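# Press the gauge pin on the magnet-marked post

## Task

Find the one post of the checking fixture that has a yellow magnet on it. Press that post's gauge pin fully in and keep it there for one second; after that the spring may push it back out. Do not touch the other three pins, and do not move the magnet.

## Robot and tools

Robot: two UR20-type arms, left_arm and right_arm, each ending in a Robotiq 2F-85 two-finger gripper with a wrist camera (cam_left_wrist, cam_right_wrist, both 896x504). Calibrated bases in the scene frame: left_arm at (+0.060, +0.928, 0) m, right_arm at (-0.064, -0.817, 0) m, both nearly unrotated with +z up.

Frames. Scene frame: origin on the table top midway between the nominal bases, +x out over the table, +z up, left_arm on the +y side. Hand positions, quaternions (wxyz), velocities and wrist-camera poses in results are given in each arm's own base frame. Offsets you command are expressed along the current Hand target's own axes. On the gripper, +z is the finger direction and the fingers open and close along y; end_effector_position is the point between the closed pads (fingertips about 19 mm further when closed). A camera block juts about 10 cm toward the gripper's +x.

The 18-number row. Every motion command uses one flat list of 18 numbers covering both arms, each in [-1, 1]: left dx, dy, dz, rx, ry, rz, left gripper position, force_limit, speed, then the same nine for the right arm. dx..rz are an offset from that arm's Hand target as it stood when the action or move began, not an absolute pose; 1.0 equals 0.6 m or 180 degrees, and rx, ry, rz form a single rotation vector. Sending six zeros re-requests the current Hand target. Gripper position +1 is fully open (85 mm), about -0.8 is pads touching, -1 closes until blocked. force_limit and speed (both start at +1) set grip strength and finger speed (about 20, 85, 150 mm/s at -1, 0, +1). To leave a gripper unchanged, resend its last three numbers; 0 is a real command. Orientation commands are clipped to within 32 degrees of the measured one per step.

Tools.
- execute_actions(actions, cameras): actions is a list of actions; each action is a table of up to 15 rows, one row per 1/30 s step, the last row held to fill 15 steps. All rows of an action count from the start pose of that action, so repeating an offset moves further. Empty list just returns state and images.
- move(target, speed, blend, stop_force, zero, blocking, cameras): straight-line path toward one row or a list of up to 15 rows, all offsets counted from the same starting Hand targets. speed in m/s (0.002 to 4.2, default 0.25; rotation up to twice that in rad/s), one value or one per target. blend in m rounds corners in a list. stop_force in N (6 to 120, one value for both arms) ends an arm's path when its wrist sensor feels that much push against its motion; do not rely on it while rotating, and omit it when backing away from a contact. zero (only with stop_force) re-zeroes moving arms first, default true. blocking=false returns early, not allowed with stop_force. Paths do not avoid obstacles or the other arm; avoid routes passing near an arm's own base. Result adds a 'move:' line: done, off_target, moving, held or fault, plus limits such as paced or held.
- wait(seconds 0 to 10, cameras): lets time pass with commands held.
- stop(cameras): brakes a running move; fingers keep going.
- zoom_image(camera, region [x0, y0, x1, y1] pixels, at most 504x504): enlarges part of a wrist camera's latest image.
- zero_wrist_force(arm): subtracts the current wrist reading from later ones.
- read_manual(section): licence texts only.
- finished_scene(scene): ends the current scene, given its number; irreversible.

Results. Each arm reports joint positions, velocities ('within noise' when still), torques, Hand target (your last clipped command, from which next offsets count), end_effector pose, wrist force/torque in the end-effector axes plus the peak since last shown, and gripper state. object_status: 0 moving, 1 blocked while opening, 2 blocked while closing (a grip), 3 reached requested position. position_measured is in counts: 3 open, ~78 = 60 mm, 130 = 40 mm, 180 = 20 mm, 230 pads touching. Actions calls also list some intermediate positions. Camera calibration (K, distortion, pose) is provided; poses may be off by a few mm and degrees. Arms often settle short of the Hand target; another command, even zeros, re-requests it, and a remaining gap can be sent as an offset.

Cautions. Arms are stiff: pushing even slightly beyond a firm contact can trigger a fault. A net external force of roughly 150 N (plus or minus 25) or a joint torque at its load limit (wrist joints 98.4 N m) freezes that arm for 10 s. To press the pin, approach slowly along the pin axis with a modest stop_force, then move back off in the same reply; end a push by commanding the target back past the gripper. Avoid hard impacts, fast contacts, bumping neighbouring pins or the magnet, knocking anything off the table, and any contact between the two arms. Holding a stretched pose or pushing at an unreachable target heats motors; at 85 °C the arm brakes for 30 to 60 s, with MOTOR HOT warnings from 70 °C. Thinking time lets the simulation run while the last commands are held.

Each tool is called after "Request:" as name(argument=value, ...) on one line, values as JSON.

## Session

Request:
execute_actions(actions=[])

Scene clock: 0.00 s.
left_arm: end_effector_position=(+0.6452, +0.5338, +0.3687) position_measured=3 object_status=3 end_effector_quat_wxyz=(+0.054, +0.895, -0.431, +0.101) | right_arm: end_effector_position=(+1.0094, -0.4085, +0.1239) position_measured=3 object_status=3 end_effector_quat_wxyz=(+0.497, -0.362, -0.574, -0.541)
Joint positions: left_arm=[0.541 -1.507 2.094 -2.179 -1.799 -1.706] | right_arm=[2.693 -2.576 -1.22 -2.623 2.507 -0.374]
Joint velocities: within noise
Joint torques (N m): no reading
Motor temperatures (°C): left_arm=[24 36 26 39 35 34] | right_arm=[29 36 36 38 34 39]
Wrist force (N): no reading
Wrist torque (N m): no reading
Wrist force, peak (N): no reading
Hand target: left_arm +0.6452, +0.5338, +0.3687; +0.054, +0.895, -0.431, +0.101 | right_arm +1.0094, -0.4085, +0.1239; +0.497, -0.362, -0.574, -0.541
Tool commands: left_gripper/position=+1.0 left_gripper/force_limit=+1.0 left_gripper/speed=+1.0 right_gripper/position=+1.0 right_gripper/force_limit=+1.0 right_gripper/speed=+1.0

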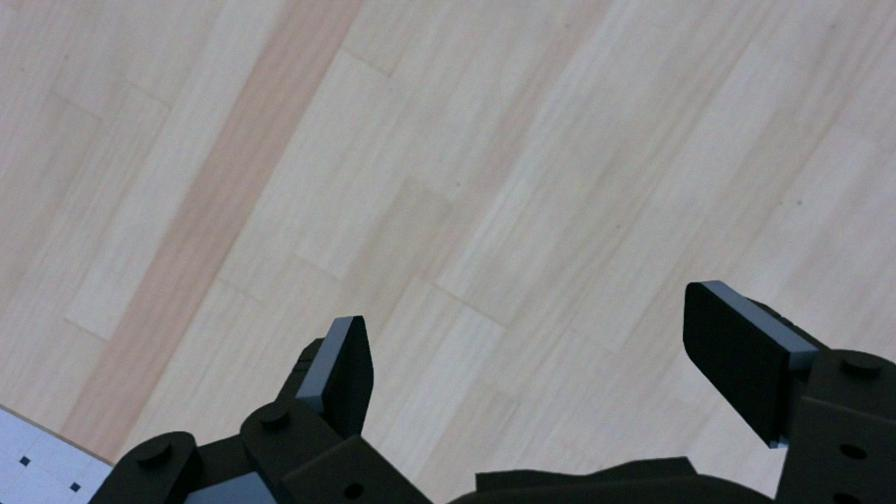

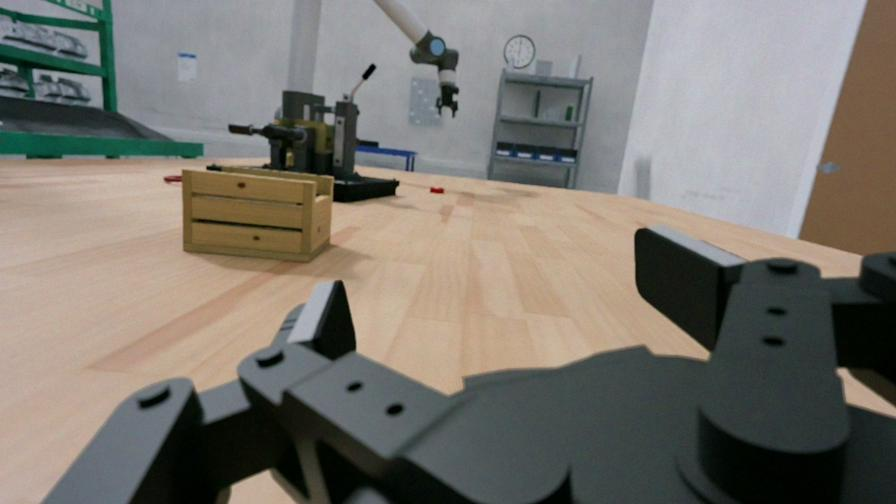

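Request:
zoom_image(camera="cam_right_wrist", region=[120, 50, 460, 260])

Request:
zoom_image(camera="cam_left_wrist", region=[0, 300, 200, 504])

Scaled by 1.482 from the camera's 896x504 image, which has a finer 1280x720 frame.

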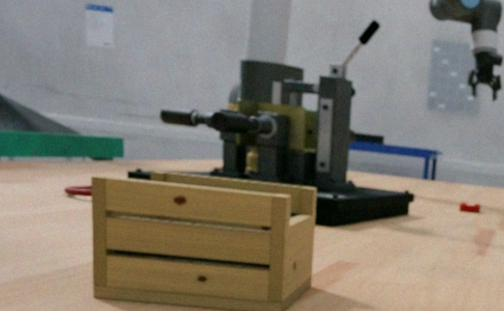

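Scaled by 2.471 from the camera's 896x504 image, which has a finer 1280x720 frame.

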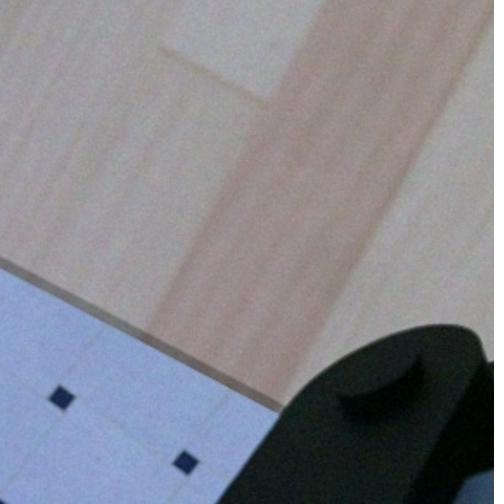

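Request:
move(target=[0.918,0.678,-0.206,0,0,0,1,1,1,0,0,0,0,0,0,1,1,1], speed=0.5)

Scene clock: 3.23 s.
left_arm: end_effector_position=(+0.6457, -0.1157, +0.6178) position_measured=3 object_status=3 end_effector_quat_wxyz=(+0.054, +0.895, -0.431, +0.101) | right_arm: end_effector_position=(+1.0094, -0.4085, +0.1239) position_measured=3 object_status=3 end_effector_quat_wxyz=(+0.497, -0.362, -0.574, -0.541)
Joint positions: left_arm=[-0.43 -1.932 2.11 -1.949 -1.682 -2.686] | right_arm=[2.693 -2.576 -1.22 -2.623 2.507 -0.374]
Joint velocities: within noise
Joint torques (N m): left_arm=[-9.72 9.71 -127.36 -7.78 4.86 -3.69] | right_arm=[0.31 248.47 72.84 -2.64 0.59 0.11]
Motor temperatures (°C): left_arm=[24 36 26 39 35 34] | right_arm=[29 36 36 38 34 39]
Wrist force (N): left_arm=[-0.6 -0.8 0.7] | right_arm=[0.1 0.3 0.3]
Wrist torque (N m): left_arm=[-0.21 0.10 -0.03] | right_arm=[0.04 -0.03 0.00]
Wrist force, peak (N): left_arm=[-3.5 -3.0 0.7] | right_arm=[0.1 0.2 0.6]
Hand target: left_arm +0.6457, -0.1159, +0.6178; +0.054, +0.895, -0.431, +0.101 | right_arm +1.0094, -0.4085, +0.1239; +0.497, -0.362, -0.574, -0.541
Off the commanded pose: left_arm 0.000 m, 0 deg | right_arm 0.000 m, 0 deg.
move: done
camera_calibration:
cam_left_wrist: T_world_to_cam=[[-0.854391, -0.519383, -0.0160287, 0.518324], [-0.518456, 0.849984, 0.0934379, 0.398584], [-0.0349059, 0.0881427, -0.995496, 0.773778], [0, 0, 0, 1]] pos_world=[0.676509, -0.137785, 0.741358]

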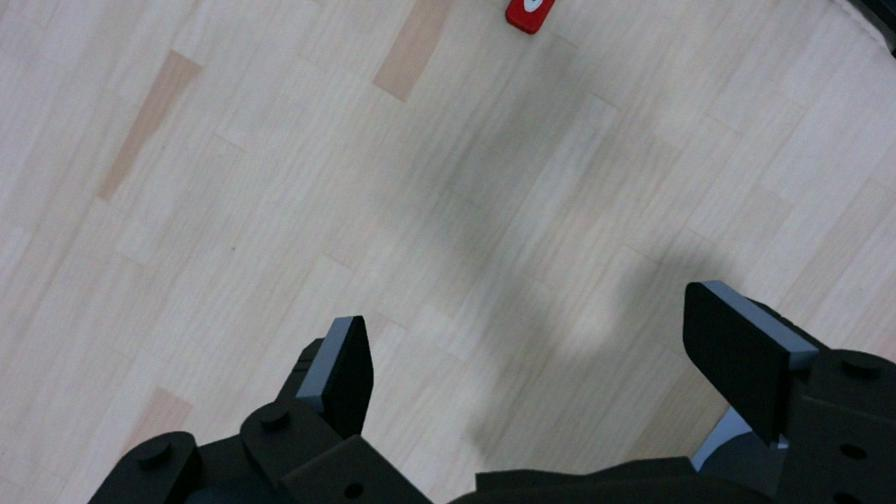

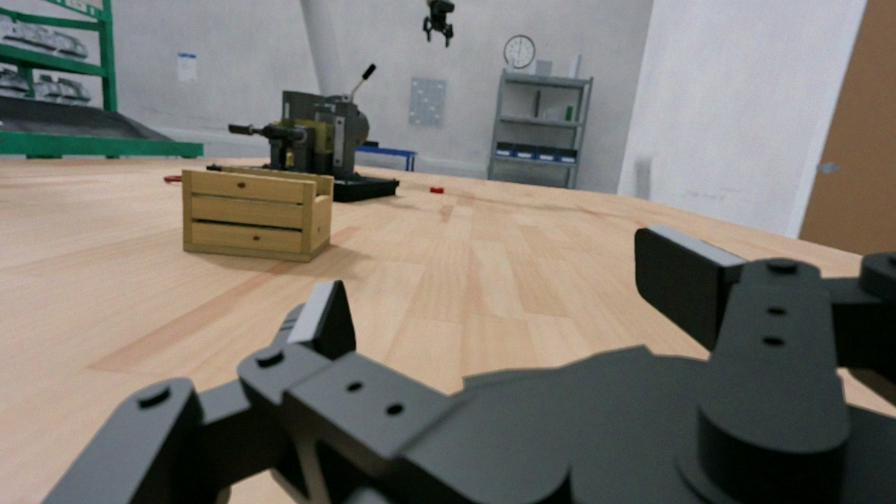

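Request:
move(target=[0.456,0.664,-0.057,0,0,0,1,1,1,0,0,0,0,0,0,1,1,1], speed=0.5)

Scene clock: 5.43 s.
left_arm: end_effector_position=(+0.4961, -0.5657, +0.7168) position_measured=3 object_status=3 end_effector_quat_wxyz=(+0.054, +0.895, -0.431, +0.101) | right_arm: end_effector_position=(+1.0094, -0.4085, +0.1239) position_measured=3 object_status=3 end_effector_quat_wxyz=(+0.497, -0.362, -0.574, -0.541)
Joint positions: left_arm=[-1.143 -1.848 1.925 -1.872 -1.525 -3.382] | right_arm=[2.693 -2.576 -1.22 -2.623 2.507 -0.374]
Joint velocities: within noise
Joint torques (N m): left_arm=[-11.71 -19.09 -134.57 -7.48 5.94 -4.5] | right_arm=[4.72 250.96 73.01 -1.85 1.61 0.34]
Motor temperatures (°C): left_arm=[24 36 26 39 35 34] | right_arm=[29 36 36 38 34 39]
Wrist force (N): left_arm=[0.3 -0.6 -0.8] | right_arm=[0.2 0.0 0.2]
Wrist torque (N m): left_arm=[-0.16 0.01 0.05] | right_arm=[-0.01 -0.04 0.00]
Wrist force, peak (N): left_arm=[-3.0 -4.2 1.1] | right_arm=[0.1 0.5 0.5]
Hand target: left_arm +0.4961, -0.5659, +0.7169; +0.054, +0.895, -0.431, +0.101 | right_arm +1.0094, -0.4085, +0.1239; +0.497, -0.362, -0.574, -0.541
Off the commanded pose: left_arm 0.000 m, 0 deg | right_arm 0.000 m, 0 deg.
move: done
camera_calibration:
cam_left_wrist: T_world_to_cam=[[-0.854395, -0.519376, -0.0160802, 0.158506], [-0.518451, 0.849978, 0.0935224, 0.69424], [-0.0349055, 0.0882418, -0.995487, 0.906828], [0, 0, 0, 1]] pos_world=[0.527009, -0.587785, 0.840358]

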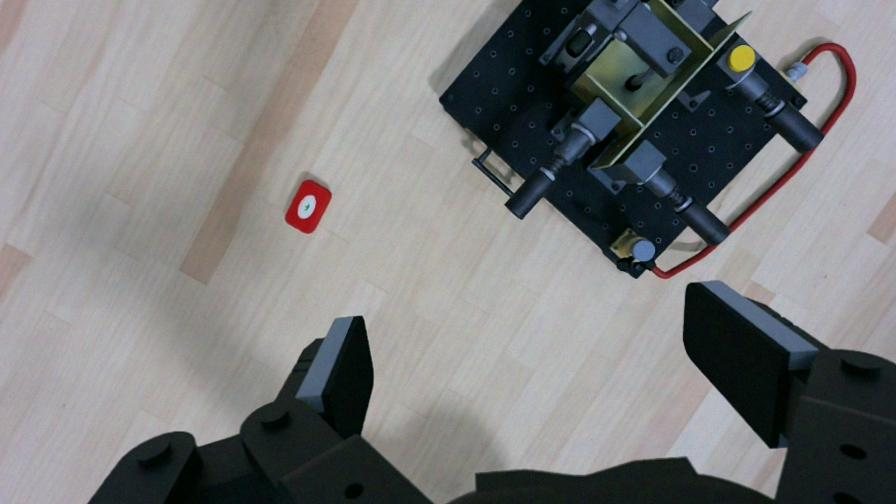

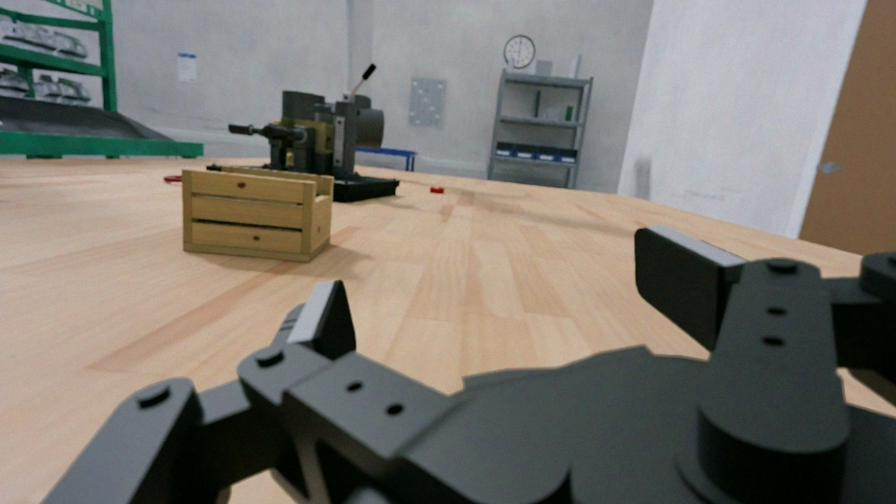

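Request:
zoom_image(camera="cam_left_wrist", region=[430, 0, 896, 290])

Scaled by 1.082 from the camera's 896x504 image, which has a finer 1280x720 frame.

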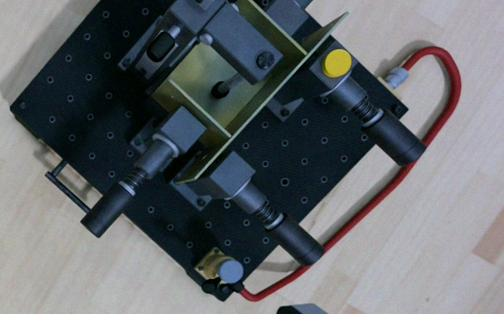

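Request:
move(target=[-0.043,0.886,0.2,0.0628,0.0108,-0.239,-1,1,0,0,0,0,0,0,0,1,1,1], speed=0.5, cameras=["cam_left_wrist"])

Request:
zoom_image(camera="cam_left_wrist", region=[200, 0, 700, 350])

Scene clock: 10.93 s.
left_arm: end_effector_position=(+0.0808, -0.8995, +0.5992) position_measured=232 object_status=3 end_effector_quat_wxyz=(+0.008, +0.990, -0.060, +0.130) | right_arm: end_effector_position=(+1.0094, -0.4085, +0.1239) position_measured=3 object_status=3 end_effector_quat_wxyz=(+0.497, -0.362, -0.574, -0.541)
Joint positions: left_arm=[-1.805 -1.573 1.807 -1.774 -1.312 -4.829] | right_arm=[2.693 -2.576 -1.22 -2.623 2.507 -0.374]
Joint velocities: within noise
Joint torques (N m): left_arm=[-16.8 -74.46 -127.26 -6.4 6.89 -5.22] | right_arm=[0.57 253.87 75.91 -0.54 2.52 2.03]
Motor temperatures (°C): left_arm=[24 36 26 39 35 34] | right_arm=[29 36 36 38 34 39]
Wrist force (N): left_arm=[0.1 -0.2 -0.2] | right_arm=[0.0 0.3 0.4]
Wrist torque (N m): left_arm=[-0.01 -0.02 -0.04] | right_arm=[0.05 -0.01 0.00]
Wrist force, peak (N): left_arm=[0.8 -5.4 -1.1] | right_arm=[0.3 0.7 0.4]
Hand target: left_arm +0.0808, -0.8995, +0.5991; +0.008, +0.990, -0.060, +0.130 | right_arm +1.0094, -0.4085, +0.1239; +0.497, -0.362, -0.574, -0.541
Off the commanded pose: left_arm 0.000 m, 0 deg | right_arm 0.000 m, 0 deg.
move: done
camera_calibration:
cam_left_wrist: T_world_to_cam=[[-0.244957, -0.969072, -0.0299427, -0.817042], [-0.968044, 0.242752, 0.0629482, 0.282125], [-0.0537327, 0.0444054, -0.997568, 0.768066], [0, 0, 0, 1]] pos_world=[0.114239, -0.894365, 0.723974]
Images, in order (width x height): cam_left_wrist 896x504.

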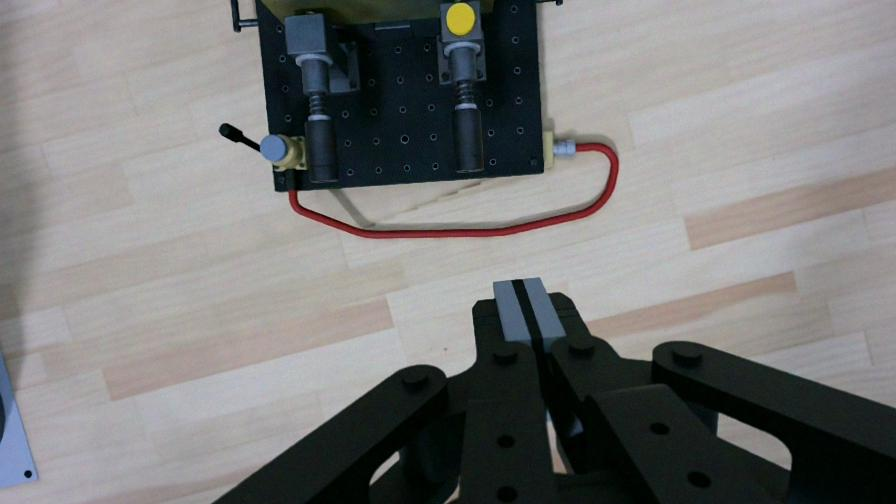

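Scaled by 1.008 from the camera's 896x504 image, which has a finer 1280x720 frame.

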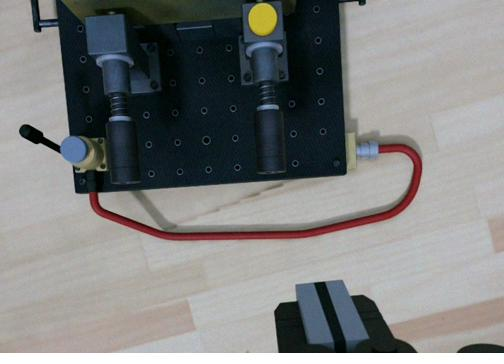

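Request:
move(target=[-0.133,0.0145,0.568,-0.0049,0,0.0182,-1,1,0,0,0,0,0,0,0,1,1,1], speed=0.3, cameras=["cam_left_wrist"])

Request:
zoom_image(camera="cam_left_wrist", region=[200, 0, 700, 350])

Scene clock: 13.83 s.
left_arm: end_effector_position=(+0.0904, -0.9093, +0.2494) position_measured=232 object_status=3 end_effector_quat_wxyz=(+0.012, +0.987, -0.090, +0.130) | right_arm: end_effector_position=(+1.0094, -0.4085, +0.1239) position_measured=3 object_status=3 end_effector_quat_wxyz=(+0.497, -0.362, -0.574, -0.541)
Joint positions: left_arm=[-1.792 -1.356 2.116 -2.32 -1.31 -4.754] | right_arm=[2.693 -2.576 -1.22 -2.623 2.507 -0.374]
Joint velocities: within noise
Joint torques (N m): left_arm=[17.42 -100.39 -57.23 -12.58 6.96 2.73] | right_arm=[-3.53 256.7 74.84 -1.02 3.02 2.27]
Motor temperatures (°C): left_arm=[24 36 26 39 35 34] | right_arm=[29 36 36 37 34 39]
Wrist force (N): left_arm=[0.2 -0.1 -0.4] | right_arm=[0.4 0.0 0.3]
Wrist torque (N m): left_arm=[-0.03 -0.04 -0.05] | right_arm=[0.01 -0.07 0.00]
Wrist force, peak (N): left_arm=[0.9 -0.4 -4.0] | right_arm=[-0.1 0.5 0.5]
Hand target: left_arm +0.0904, -0.9093, +0.2493; +0.012, +0.987, -0.090, +0.130 | right_arm +1.0094, -0.4085, +0.1239; +0.497, -0.362, -0.574, -0.541
Off the commanded pose: left_arm 0.000 m, 0 deg | right_arm 0.000 m, 0 deg.
move: done
camera_calibration:
cam_left_wrist: T_world_to_cam=[[-0.30175, -0.952921, -0.0298116, -0.814909], [-0.952018, 0.299494, 0.0629709, 0.365881], [-0.0510779, 0.0473827, -0.99757, 0.422635], [0, 0, 0, 1]] pos_world=[0.124015, -0.906148, 0.374275]
Images, in order (width x height): cam_left_wrist 896x504.

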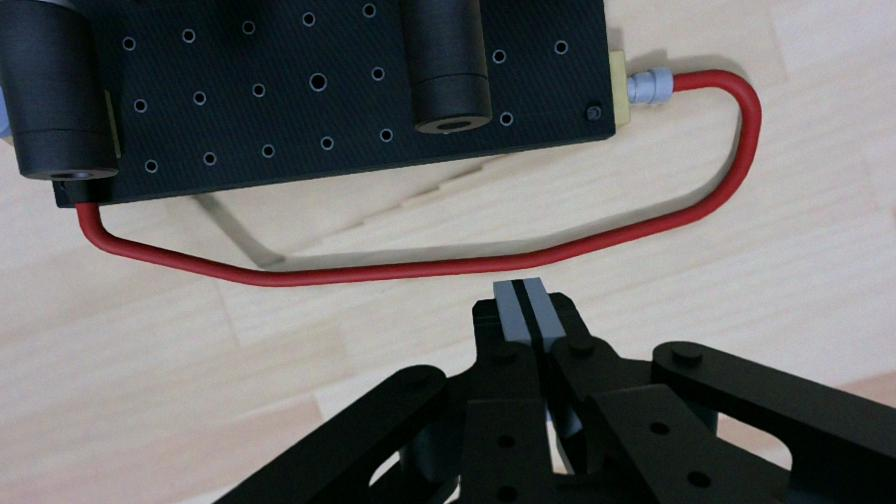

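Scaled by 1.008 from the camera's 896x504 image, which has a finer 1280x720 frame.

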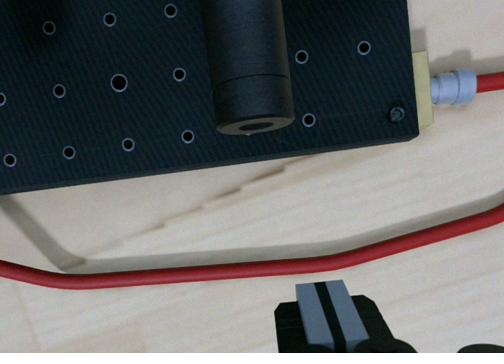

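Request:
execute_actions(actions=[])

Request:
zoom_image(camera="cam_right_wrist", region=[210, 50, 410, 210])

Scene clock: 14.30 s.
left_arm: end_effector_position=(+0.0904, -0.9093, +0.2493) position_measured=232 object_status=3 end_effector_quat_wxyz=(+0.012, +0.987, -0.090, +0.130) | right_arm: end_effector_position=(+1.0094, -0.4085, +0.1239) position_measured=3 object_status=3 end_effector_quat_wxyz=(+0.497, -0.362, -0.574, -0.541)
Joint positions: left_arm=[-1.792 -1.356 2.116 -2.32 -1.31 -4.754] | right_arm=[2.693 -2.576 -1.22 -2.623 2.507 -0.374]
Joint velocities: within noise
Joint torques (N m): left_arm=[16.54 -96.88 -62.95 -13.04 6.7 2.31] | right_arm=[-4.33 248.58 74.59 -0.97 2.93 3]
Motor temperatures (°C): left_arm=[24 36 26 39 35 34] | right_arm=[29 36 36 37 34 39]
Wrist force (N): left_arm=[0.5 0.1 0.0] | right_arm=[0.1 0.2 0.3]
Wrist torque (N m): left_arm=[0.02 -0.08 -0.06] | right_arm=[0.03 -0.02 0.00]
Wrist force, peak (N): left_arm=[0.2 0.1 -0.4] | right_arm=[0.0 0.5 0.5]
Hand target: left_arm +0.0904, -0.9093, +0.2493; +0.012, +0.987, -0.090, +0.130 | right_arm +1.0094, -0.4085, +0.1239; +0.497, -0.362, -0.574, -0.541
Tool commands: left_gripper/position=-1.0 left_gripper/force_limit=+1.0 left_gripper/speed=+0.0 right_gripper/position=+1.0 right_gripper/force_limit=+1.0 right_gripper/speed=+1.0
Off the commanded pose: left_arm 0.000 m, 0 deg | right_arm 0.000 m, 0 deg.
camera_calibration:
cam_left_wrist: T_world_to_cam=[[-0.301756, -0.952916, -0.0299097, -0.814873], [-0.952016, 0.299493, 0.0630083, 0.365879], [-0.0510839, 0.0474876, -0.997565, 0.422529], [0, 0, 0, 1]] pos_world=[0.124014, -0.906149, 0.374074]

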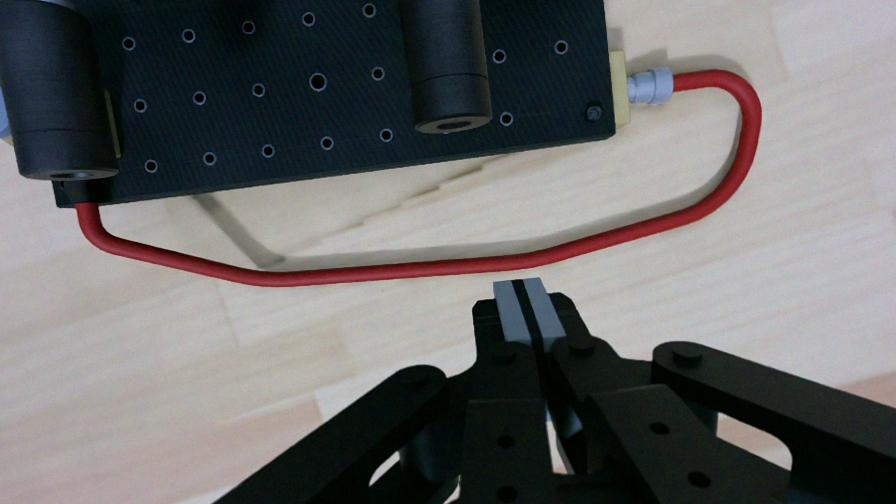

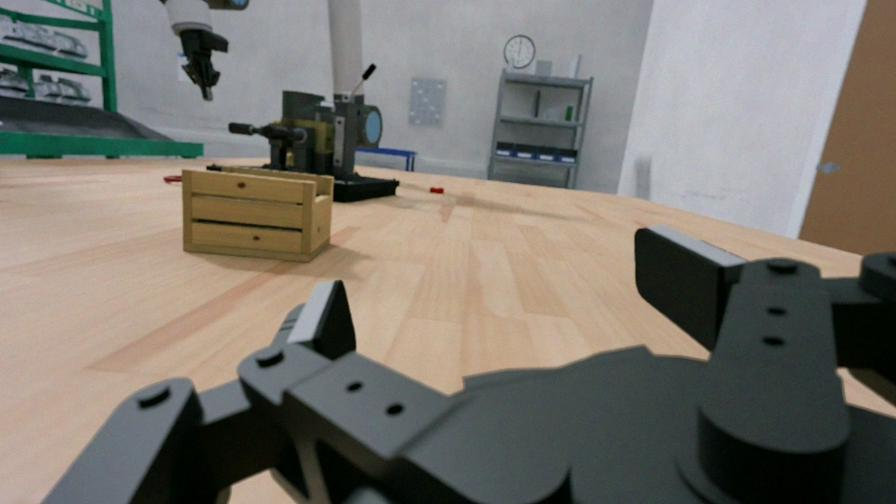

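Scaled by 2.520 from the camera's 896x504 image, which has a finer 1280x720 frame.

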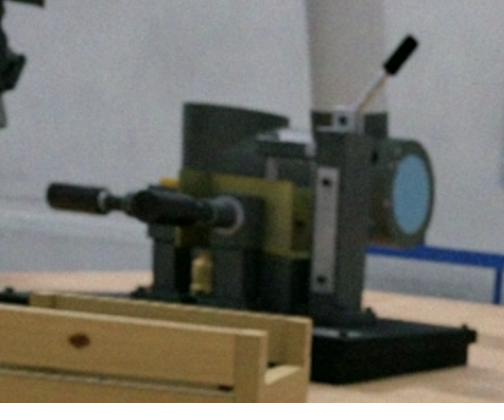

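Request:
move(target=[-0.0263,-0.0192,0.0982,0,0,0,-1,1,0,0,0,0,0,0,0,1,1,1], speed=0.2)

Request:
zoom_image(camera="cam_left_wrist", region=[300, 0, 700, 350])

Request:
zoom_image(camera="cam_right_wrist", region=[160, 50, 360, 210])

Scene clock: 16.97 s.
left_arm: end_effector_position=(+0.0925, -0.8980, +0.1884) position_measured=232 object_status=3 end_effector_quat_wxyz=(+0.012, +0.987, -0.090, +0.130) | right_arm: end_effector_position=(+1.0094, -0.4085, +0.1239) position_measured=3 object_status=3 end_effector_quat_wxyz=(+0.497, -0.362, -0.574, -0.541)
Joint positions: left_arm=[-1.793 -1.306 2.168 -2.421 -1.31 -4.755] | right_arm=[2.693 -2.576 -1.22 -2.623 2.507 -0.374]
Joint velocities: within noise
Joint torques (N m): left_arm=[-18.24 -99.01 -46.58 -13.18 0.62 1.06] | right_arm=[-0.66 257.98 72.67 -0.48 3.1 3.96]
Motor temperatures (°C): left_arm=[24 36 26 39 35 34] | right_arm=[29 36 36 37 34 39]
Wrist force (N): left_arm=[0.2 0.1 -0.3] | right_arm=[0.0 0.3 0.2]
Wrist torque (N m): left_arm=[-0.01 -0.07 -0.03] | right_arm=[0.05 0.00 0.00]
Wrist force, peak (N): left_arm=[1.1 0.6 -2.3] | right_arm=[0.5 0.5 0.3]
Hand target: left_arm +0.0925, -0.8979, +0.1883; +0.012, +0.987, -0.090, +0.130 | right_arm +1.0094, -0.4085, +0.1239; +0.497, -0.362, -0.574, -0.541
Off the commanded pose: left_arm 0.000 m, 0 deg | right_arm 0.000 m, 0 deg.
move: done
camera_calibration:
cam_left_wrist: T_world_to_cam=[[-0.30175, -0.952921, -0.0298116, -0.805329], [-0.952018, 0.299494, 0.0629709, 0.368344], [-0.0510779, 0.0473827, -0.99757, 0.361255], [0, 0, 0, 1]] pos_world=[0.126115, -0.894848, 0.313175]

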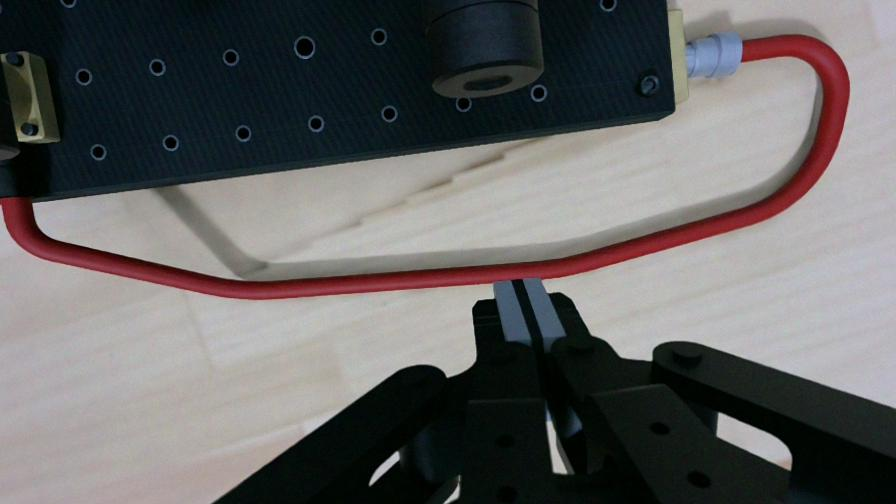

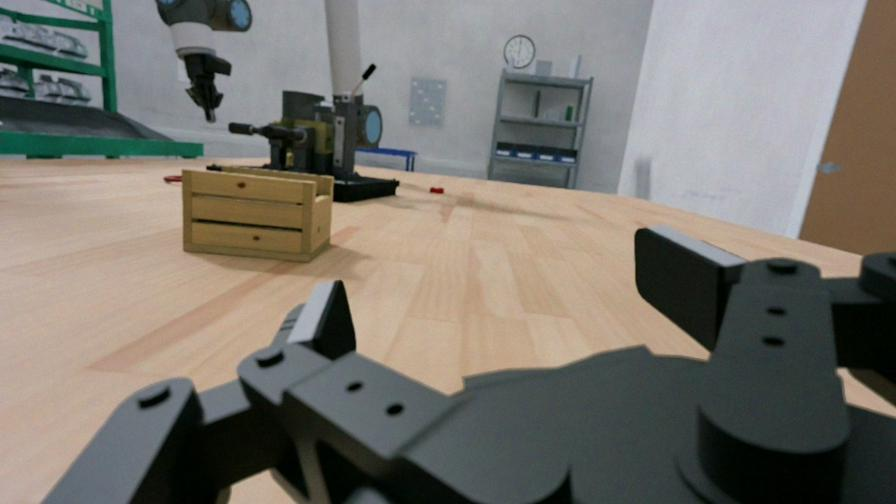

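Scaled by 1.260 from the camera's 896x504 image, which has a finer 1280x720 frame.

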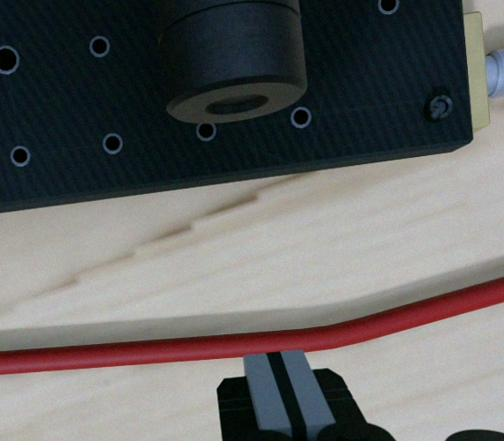

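Scaled by 2.520 from the camera's 896x504 image, which has a finer 1280x720 frame.

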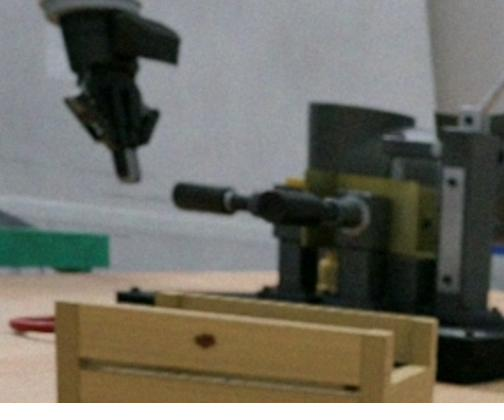

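Request:
move(target=[0.069,-0.0042,0.0323,0,0,0,-1,1,0,0,0,0,0,0,0,1,1,1], speed=0.15)

Request:
zoom_image(camera="cam_left_wrist", region=[300, 0, 700, 350])

Request:
zoom_image(camera="cam_right_wrist", region=[160, 50, 360, 210])

Scene clock: 18.47 s.
left_arm: end_effector_position=(+0.1370, -0.9035, +0.1803) position_measured=232 object_status=3 end_effector_quat_wxyz=(+0.012, +0.987, -0.090, +0.130) | right_arm: end_effector_position=(+1.0094, -0.4085, +0.1239) position_measured=3 object_status=3 end_effector_quat_wxyz=(+0.497, -0.362, -0.574, -0.541)
Joint positions: left_arm=[-1.741 -1.289 2.163 -2.448 -1.31 -4.701] | right_arm=[2.693 -2.576 -1.22 -2.623 2.507 -0.374]
Joint velocities: within noise
Joint torques (N m): left_arm=[17.36 -104.04 -99.03 -12.96 -0.89 2.34] | right_arm=[-1.64 254.29 75.34 -0.77 3.12 3.87]
Motor temperatures (°C): left_arm=[24 36 26 39 35 34] | right_arm=[29 36 36 37 34 39]
Wrist force (N): left_arm=[0.2 -0.3 -0.6] | right_arm=[0.1 0.2 0.3]
Wrist torque (N m): left_arm=[-0.09 -0.08 0.01] | right_arm=[0.04 -0.01 0.00]
Wrist force, peak (N): left_arm=[-1.3 0.3 -1.1] | right_arm=[0.0 0.6 0.1]
Hand target: left_arm +0.1372, -0.9035, +0.1802; +0.012, +0.987, -0.090, +0.130 | right_arm +1.0094, -0.4085, +0.1239; +0.497, -0.362, -0.574, -0.541
Off the commanded pose: left_arm 0.000 m, 0 deg | right_arm 0.000 m, 0 deg.
move: done
camera_calibration:
cam_left_wrist: T_world_to_cam=[[-0.30175, -0.952919, -0.029872, -0.797458], [-0.952028, 0.2995, 0.0627811, 0.412961], [-0.0508786, 0.0473832, -0.99758, 0.355683], [0, 0, 0, 1]] pos_world=[0.170614, -0.900448, 0.305074]

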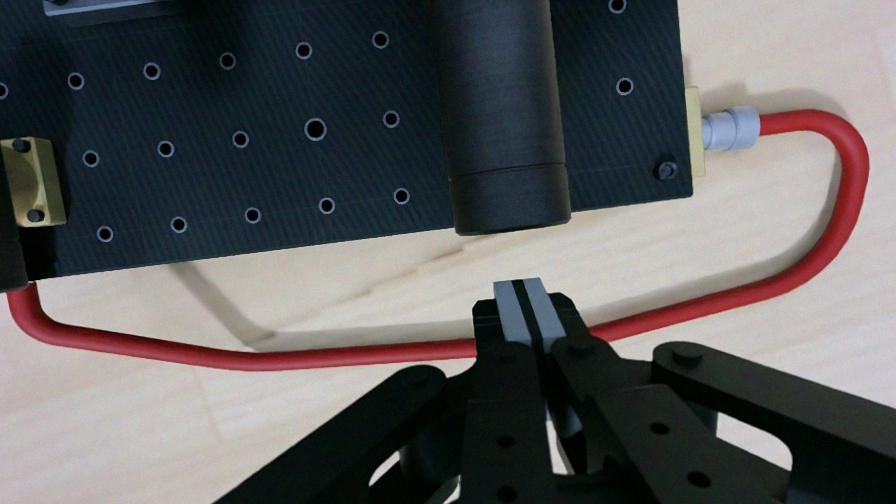

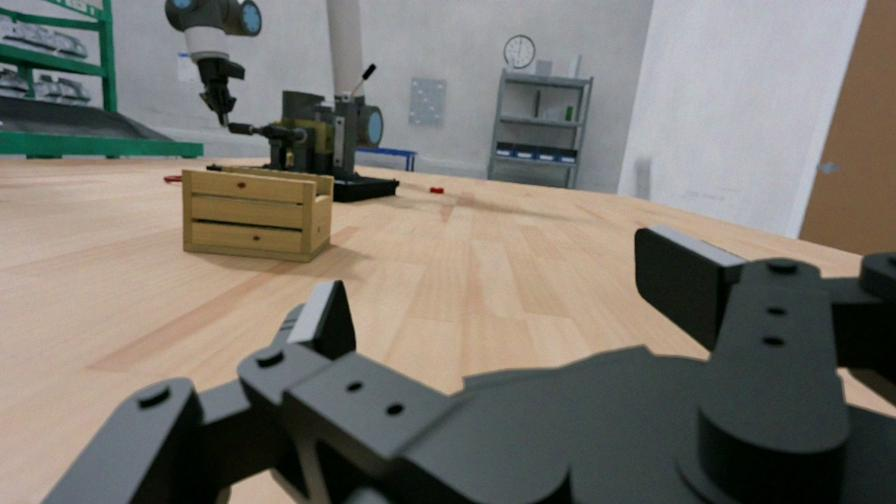

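Scaled by 1.260 from the camera's 896x504 image, which has a finer 1280x720 frame.

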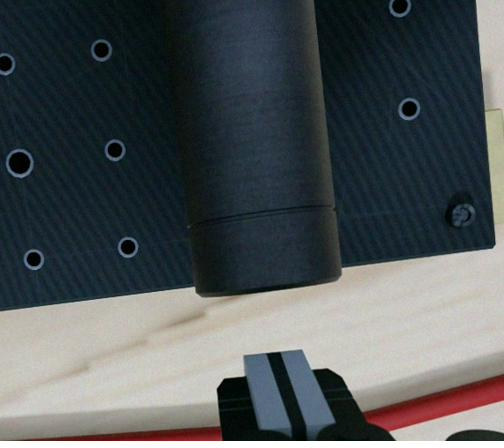

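Scaled by 2.520 from the camera's 896x504 image, which has a finer 1280x720 frame.

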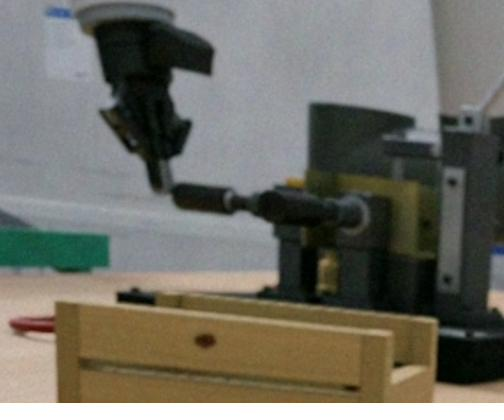

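Request:
move(target=[0.111,0,0.035,0,0,0,-1,1,0,0,0,0,0,0,0,1,1,1], speed=0.03, stop_force=60)

Request:
zoom_image(camera="cam_left_wrist", region=[300, 0, 700, 350])

Request:
zoom_image(camera="cam_right_wrist", region=[160, 50, 360, 210])

Scene clock: 21.23 s.
left_arm: end_effector_position=(+0.1708, -0.9097, +0.1787) position_measured=232 object_status=3 end_effector_quat_wxyz=(+0.012, +0.987, -0.090, +0.129) | right_arm: end_effector_position=(+1.0094, -0.4085, +0.1239) position_measured=3 object_status=3 end_effector_quat_wxyz=(+0.497, -0.362, -0.574, -0.541)
Joint positions: left_arm=[-1.701 -1.277 2.153 -2.459 -1.311 -4.66] | right_arm=[2.693 -2.576 -1.22 -2.623 2.507 -0.374]
Joint velocities: within noise
Joint torques (N m): left_arm=[23.04 -162.14 -56.73 -6.63 17.46 -3.66] | right_arm=[-4.35 253.1 73.08 -1.03 3.41 3.44]
Motor temperatures (°C): left_arm=[24 36 26 39 35 34] | right_arm=[29 36 36 37 34 39]
Wrist force (N): left_arm=[-55.8 6.5 -5.5] | right_arm=[0.0 0.0 0.3]
Wrist torque (N m): left_arm=[-0.15 -0.65 -0.06] | right_arm=[0.00 0.00 -0.01]
Wrist force, peak (N): left_arm=[-122.3 -17.9 -60.4] | right_arm=[0.2 0.5 0.8]
Hand target: left_arm +0.1708, -0.9097, +0.1787; +0.012, +0.987, -0.090, +0.129 (not the last commanded pose) | right_arm +1.0094, -0.4085, +0.1239; +0.497, -0.362, -0.574, -0.541
Off the commanded pose: left_arm 0.036 m, 0 deg | right_arm 0.000 m, 0 deg.
move: contact (left_arm)
camera_calibration:
cam_left_wrist: T_world_to_cam=[[-0.301877, -0.952881, -0.0298092, -0.793048], [-0.951961, 0.299606, 0.0632971, 0.447088], [-0.0513836, 0.0474852, -0.997549, 0.356287], [0, 0, 0, 1]] pos_world=[0.204515, -0.906548, 0.303475]

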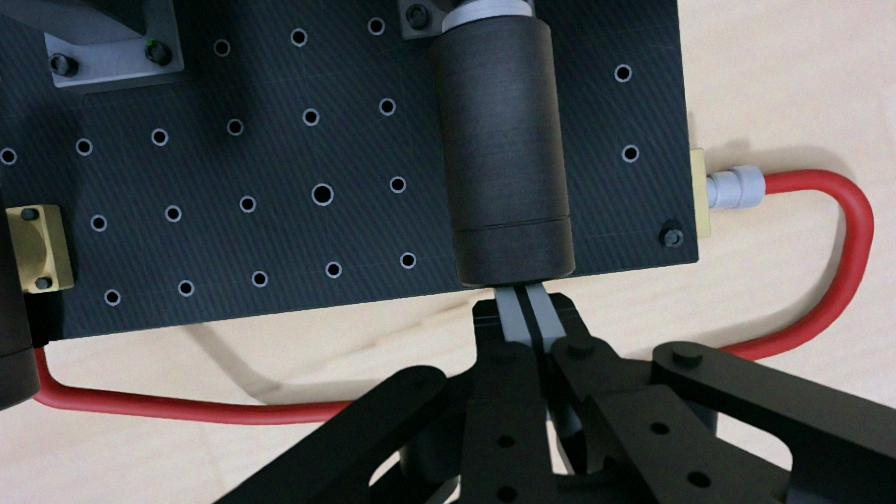

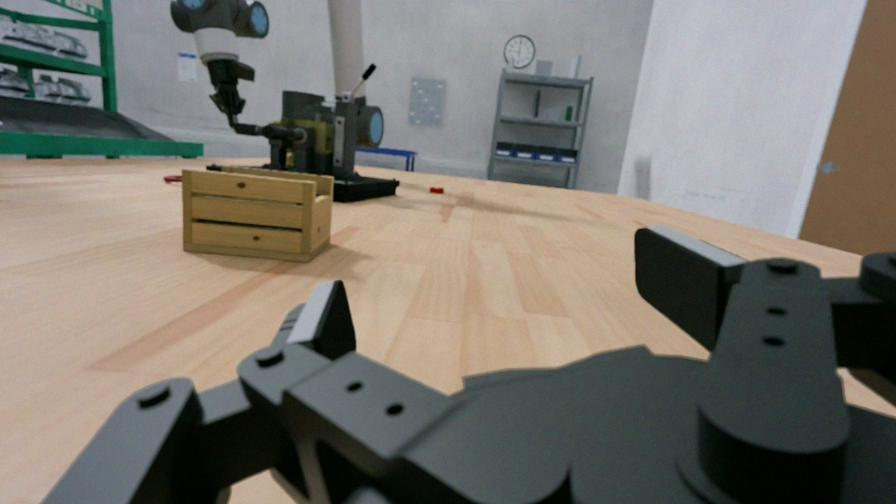

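Scaled by 1.260 from the camera's 896x504 image, which has a finer 1280x720 frame.

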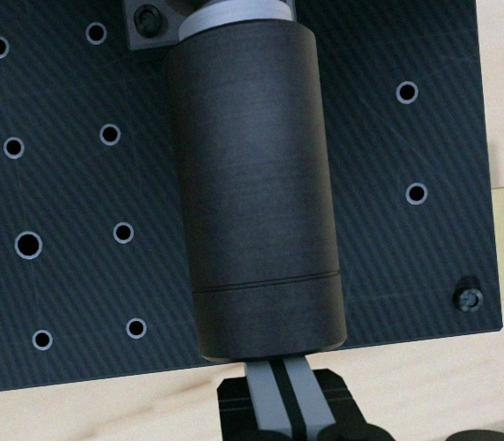

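Scaled by 2.520 from the camera's 896x504 image, which has a finer 1280x720 frame.

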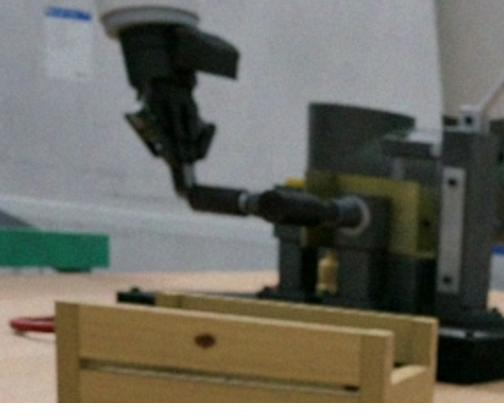

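Request:
wait(seconds=1, cameras=[])

Request:
move(target=[-0.1,0,-0.027,0,0,0,-1,1,0,0,0,0,0,0,0,1,1,1], speed=0.05, cameras=["cam_left_wrist"])

Request:
finished_scene(scene=1)

Scene clock: 22.53 s.
left_arm: end_effector_position=(+0.1708, -0.9097, +0.1787) position_measured=232 object_status=3 end_effector_quat_wxyz=(+0.012, +0.987, -0.090, +0.129) | right_arm: end_effector_position=(+1.0094, -0.4085, +0.1239) position_measured=3 object_status=3 end_effector_quat_wxyz=(+0.497, -0.362, -0.574, -0.541)
Joint positions: left_arm=[-1.701 -1.277 2.153 -2.459 -1.311 -4.66] | right_arm=[2.693 -2.576 -1.22 -2.623 2.507 -0.374]
Joint velocities: within noise
Joint torques (N m): left_arm=[25.82 -162.92 -59.71 -6.91 15.16 -4.09] | right_arm=[-5.7 253.94 75.16 -0.78 3.96 3.94]
Motor temperatures (°C): left_arm=[24 36 26 39 35 34] | right_arm=[29 36 36 37 34 39]
Wrist force (N): left_arm=[-54.9 7.4 -5.4] | right_arm=[0.3 0.3 0.3]
Wrist torque (N m): left_arm=[-0.18 -0.62 -0.05] | right_arm=[0.05 -0.06 -0.01]
Wrist force, peak (N): left_arm=[-56.0 6.8 -5.2] | right_arm=[0.2 0.4 0.4]
Hand target: left_arm +0.1708, -0.9097, +0.1787; +0.012, +0.987, -0.090, +0.129 (not the last commanded pose) | right_arm +1.0094, -0.4085, +0.1239; +0.497, -0.362, -0.574, -0.541
Tool commands: left_gripper/position=-1.0 left_gripper/force_limit=+1.0 left_gripper/speed=+0.0 right_gripper/position=+1.0 right_gripper/force_limit=+1.0 right_gripper/speed=+1.0
Off the commanded pose: left_arm 0.036 m, 0 deg | right_arm 0.000 m, 0 deg.
wait: 1.00 s; at rest from the start
No camera images: "cameras" was empty.

Scene clock: 24.13 s.
left_arm: end_effector_position=(+0.1099, -0.8985, +0.1789) position_measured=232 object_status=3 end_effector_quat_wxyz=(+0.012, +0.987, -0.090, +0.129) | right_arm: end_effector_position=(+1.0094, -0.4085, +0.1239) position_measured=3 object_status=3 end_effector_quat_wxyz=(+0.497, -0.362, -0.574, -0.541)
Joint positions: left_arm=[-1.773 -1.294 2.172 -2.442 -1.31 -4.734] | right_arm=[2.693 -2.576 -1.22 -2.623 2.507 -0.374]
Joint velocities: within noise
Joint torques (N m): left_arm=[-2.61 -155.66 -50.43 -7.54 0.68 -5.18] | right_arm=[-3.37 254.2 73.88 -1.2 3.39 4.39]
Motor temperatures (°C): left_arm=[24 36 26 39 35 34] | right_arm=[29 36 36 37 34 39]
Wrist force (N): left_arm=[-2.7 6.8 -0.3] | right_arm=[0.2 0.2 0.2]
Wrist torque (N m): left_arm=[1.20 0.45 0.00] | right_arm=[0.04 -0.03 0.00]
Wrist force, peak (N): left_arm=[-54.0 7.4 -5.2] | right_arm=[0.1 0.3 0.8]
Hand target: left_arm +0.1097, -0.8985, +0.1789; +0.012, +0.987, -0.090, +0.129 | right_arm +1.0094, -0.4085, +0.1239; +0.497, -0.362, -0.574, -0.541
Off the commanded pose: left_arm 0.000 m, 0 deg | right_arm 0.000 m, 0 deg.
move: done
camera_calibration:
cam_left_wrist: T_world_to_cam=[[-0.301877, -0.952881, -0.0298092, -0.800879], [-0.951961, 0.299606, 0.0632971, 0.38568], [-0.0513836, 0.0474852, -0.997549, 0.352825], [0, 0, 0, 1]] pos_world=[0.143515, -0.895448, 0.303675]
Images, in order (width x height): cam_left_wrist 896x504.

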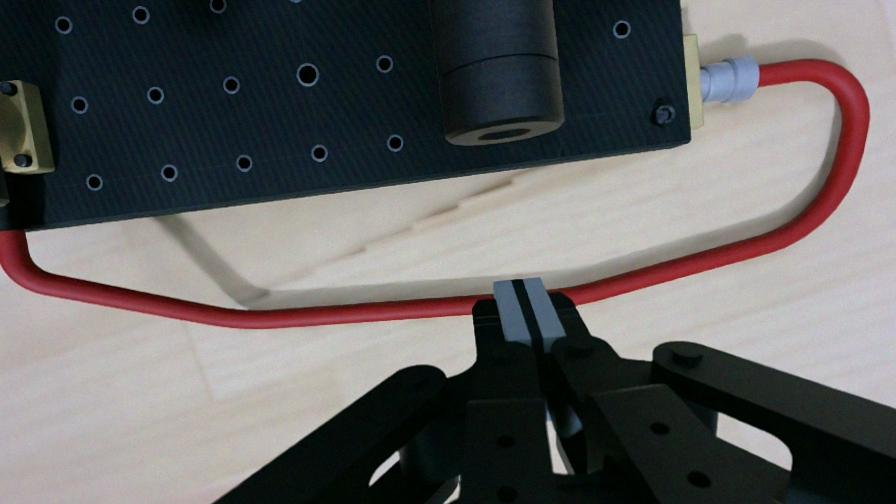

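The scene is finished: the task was done.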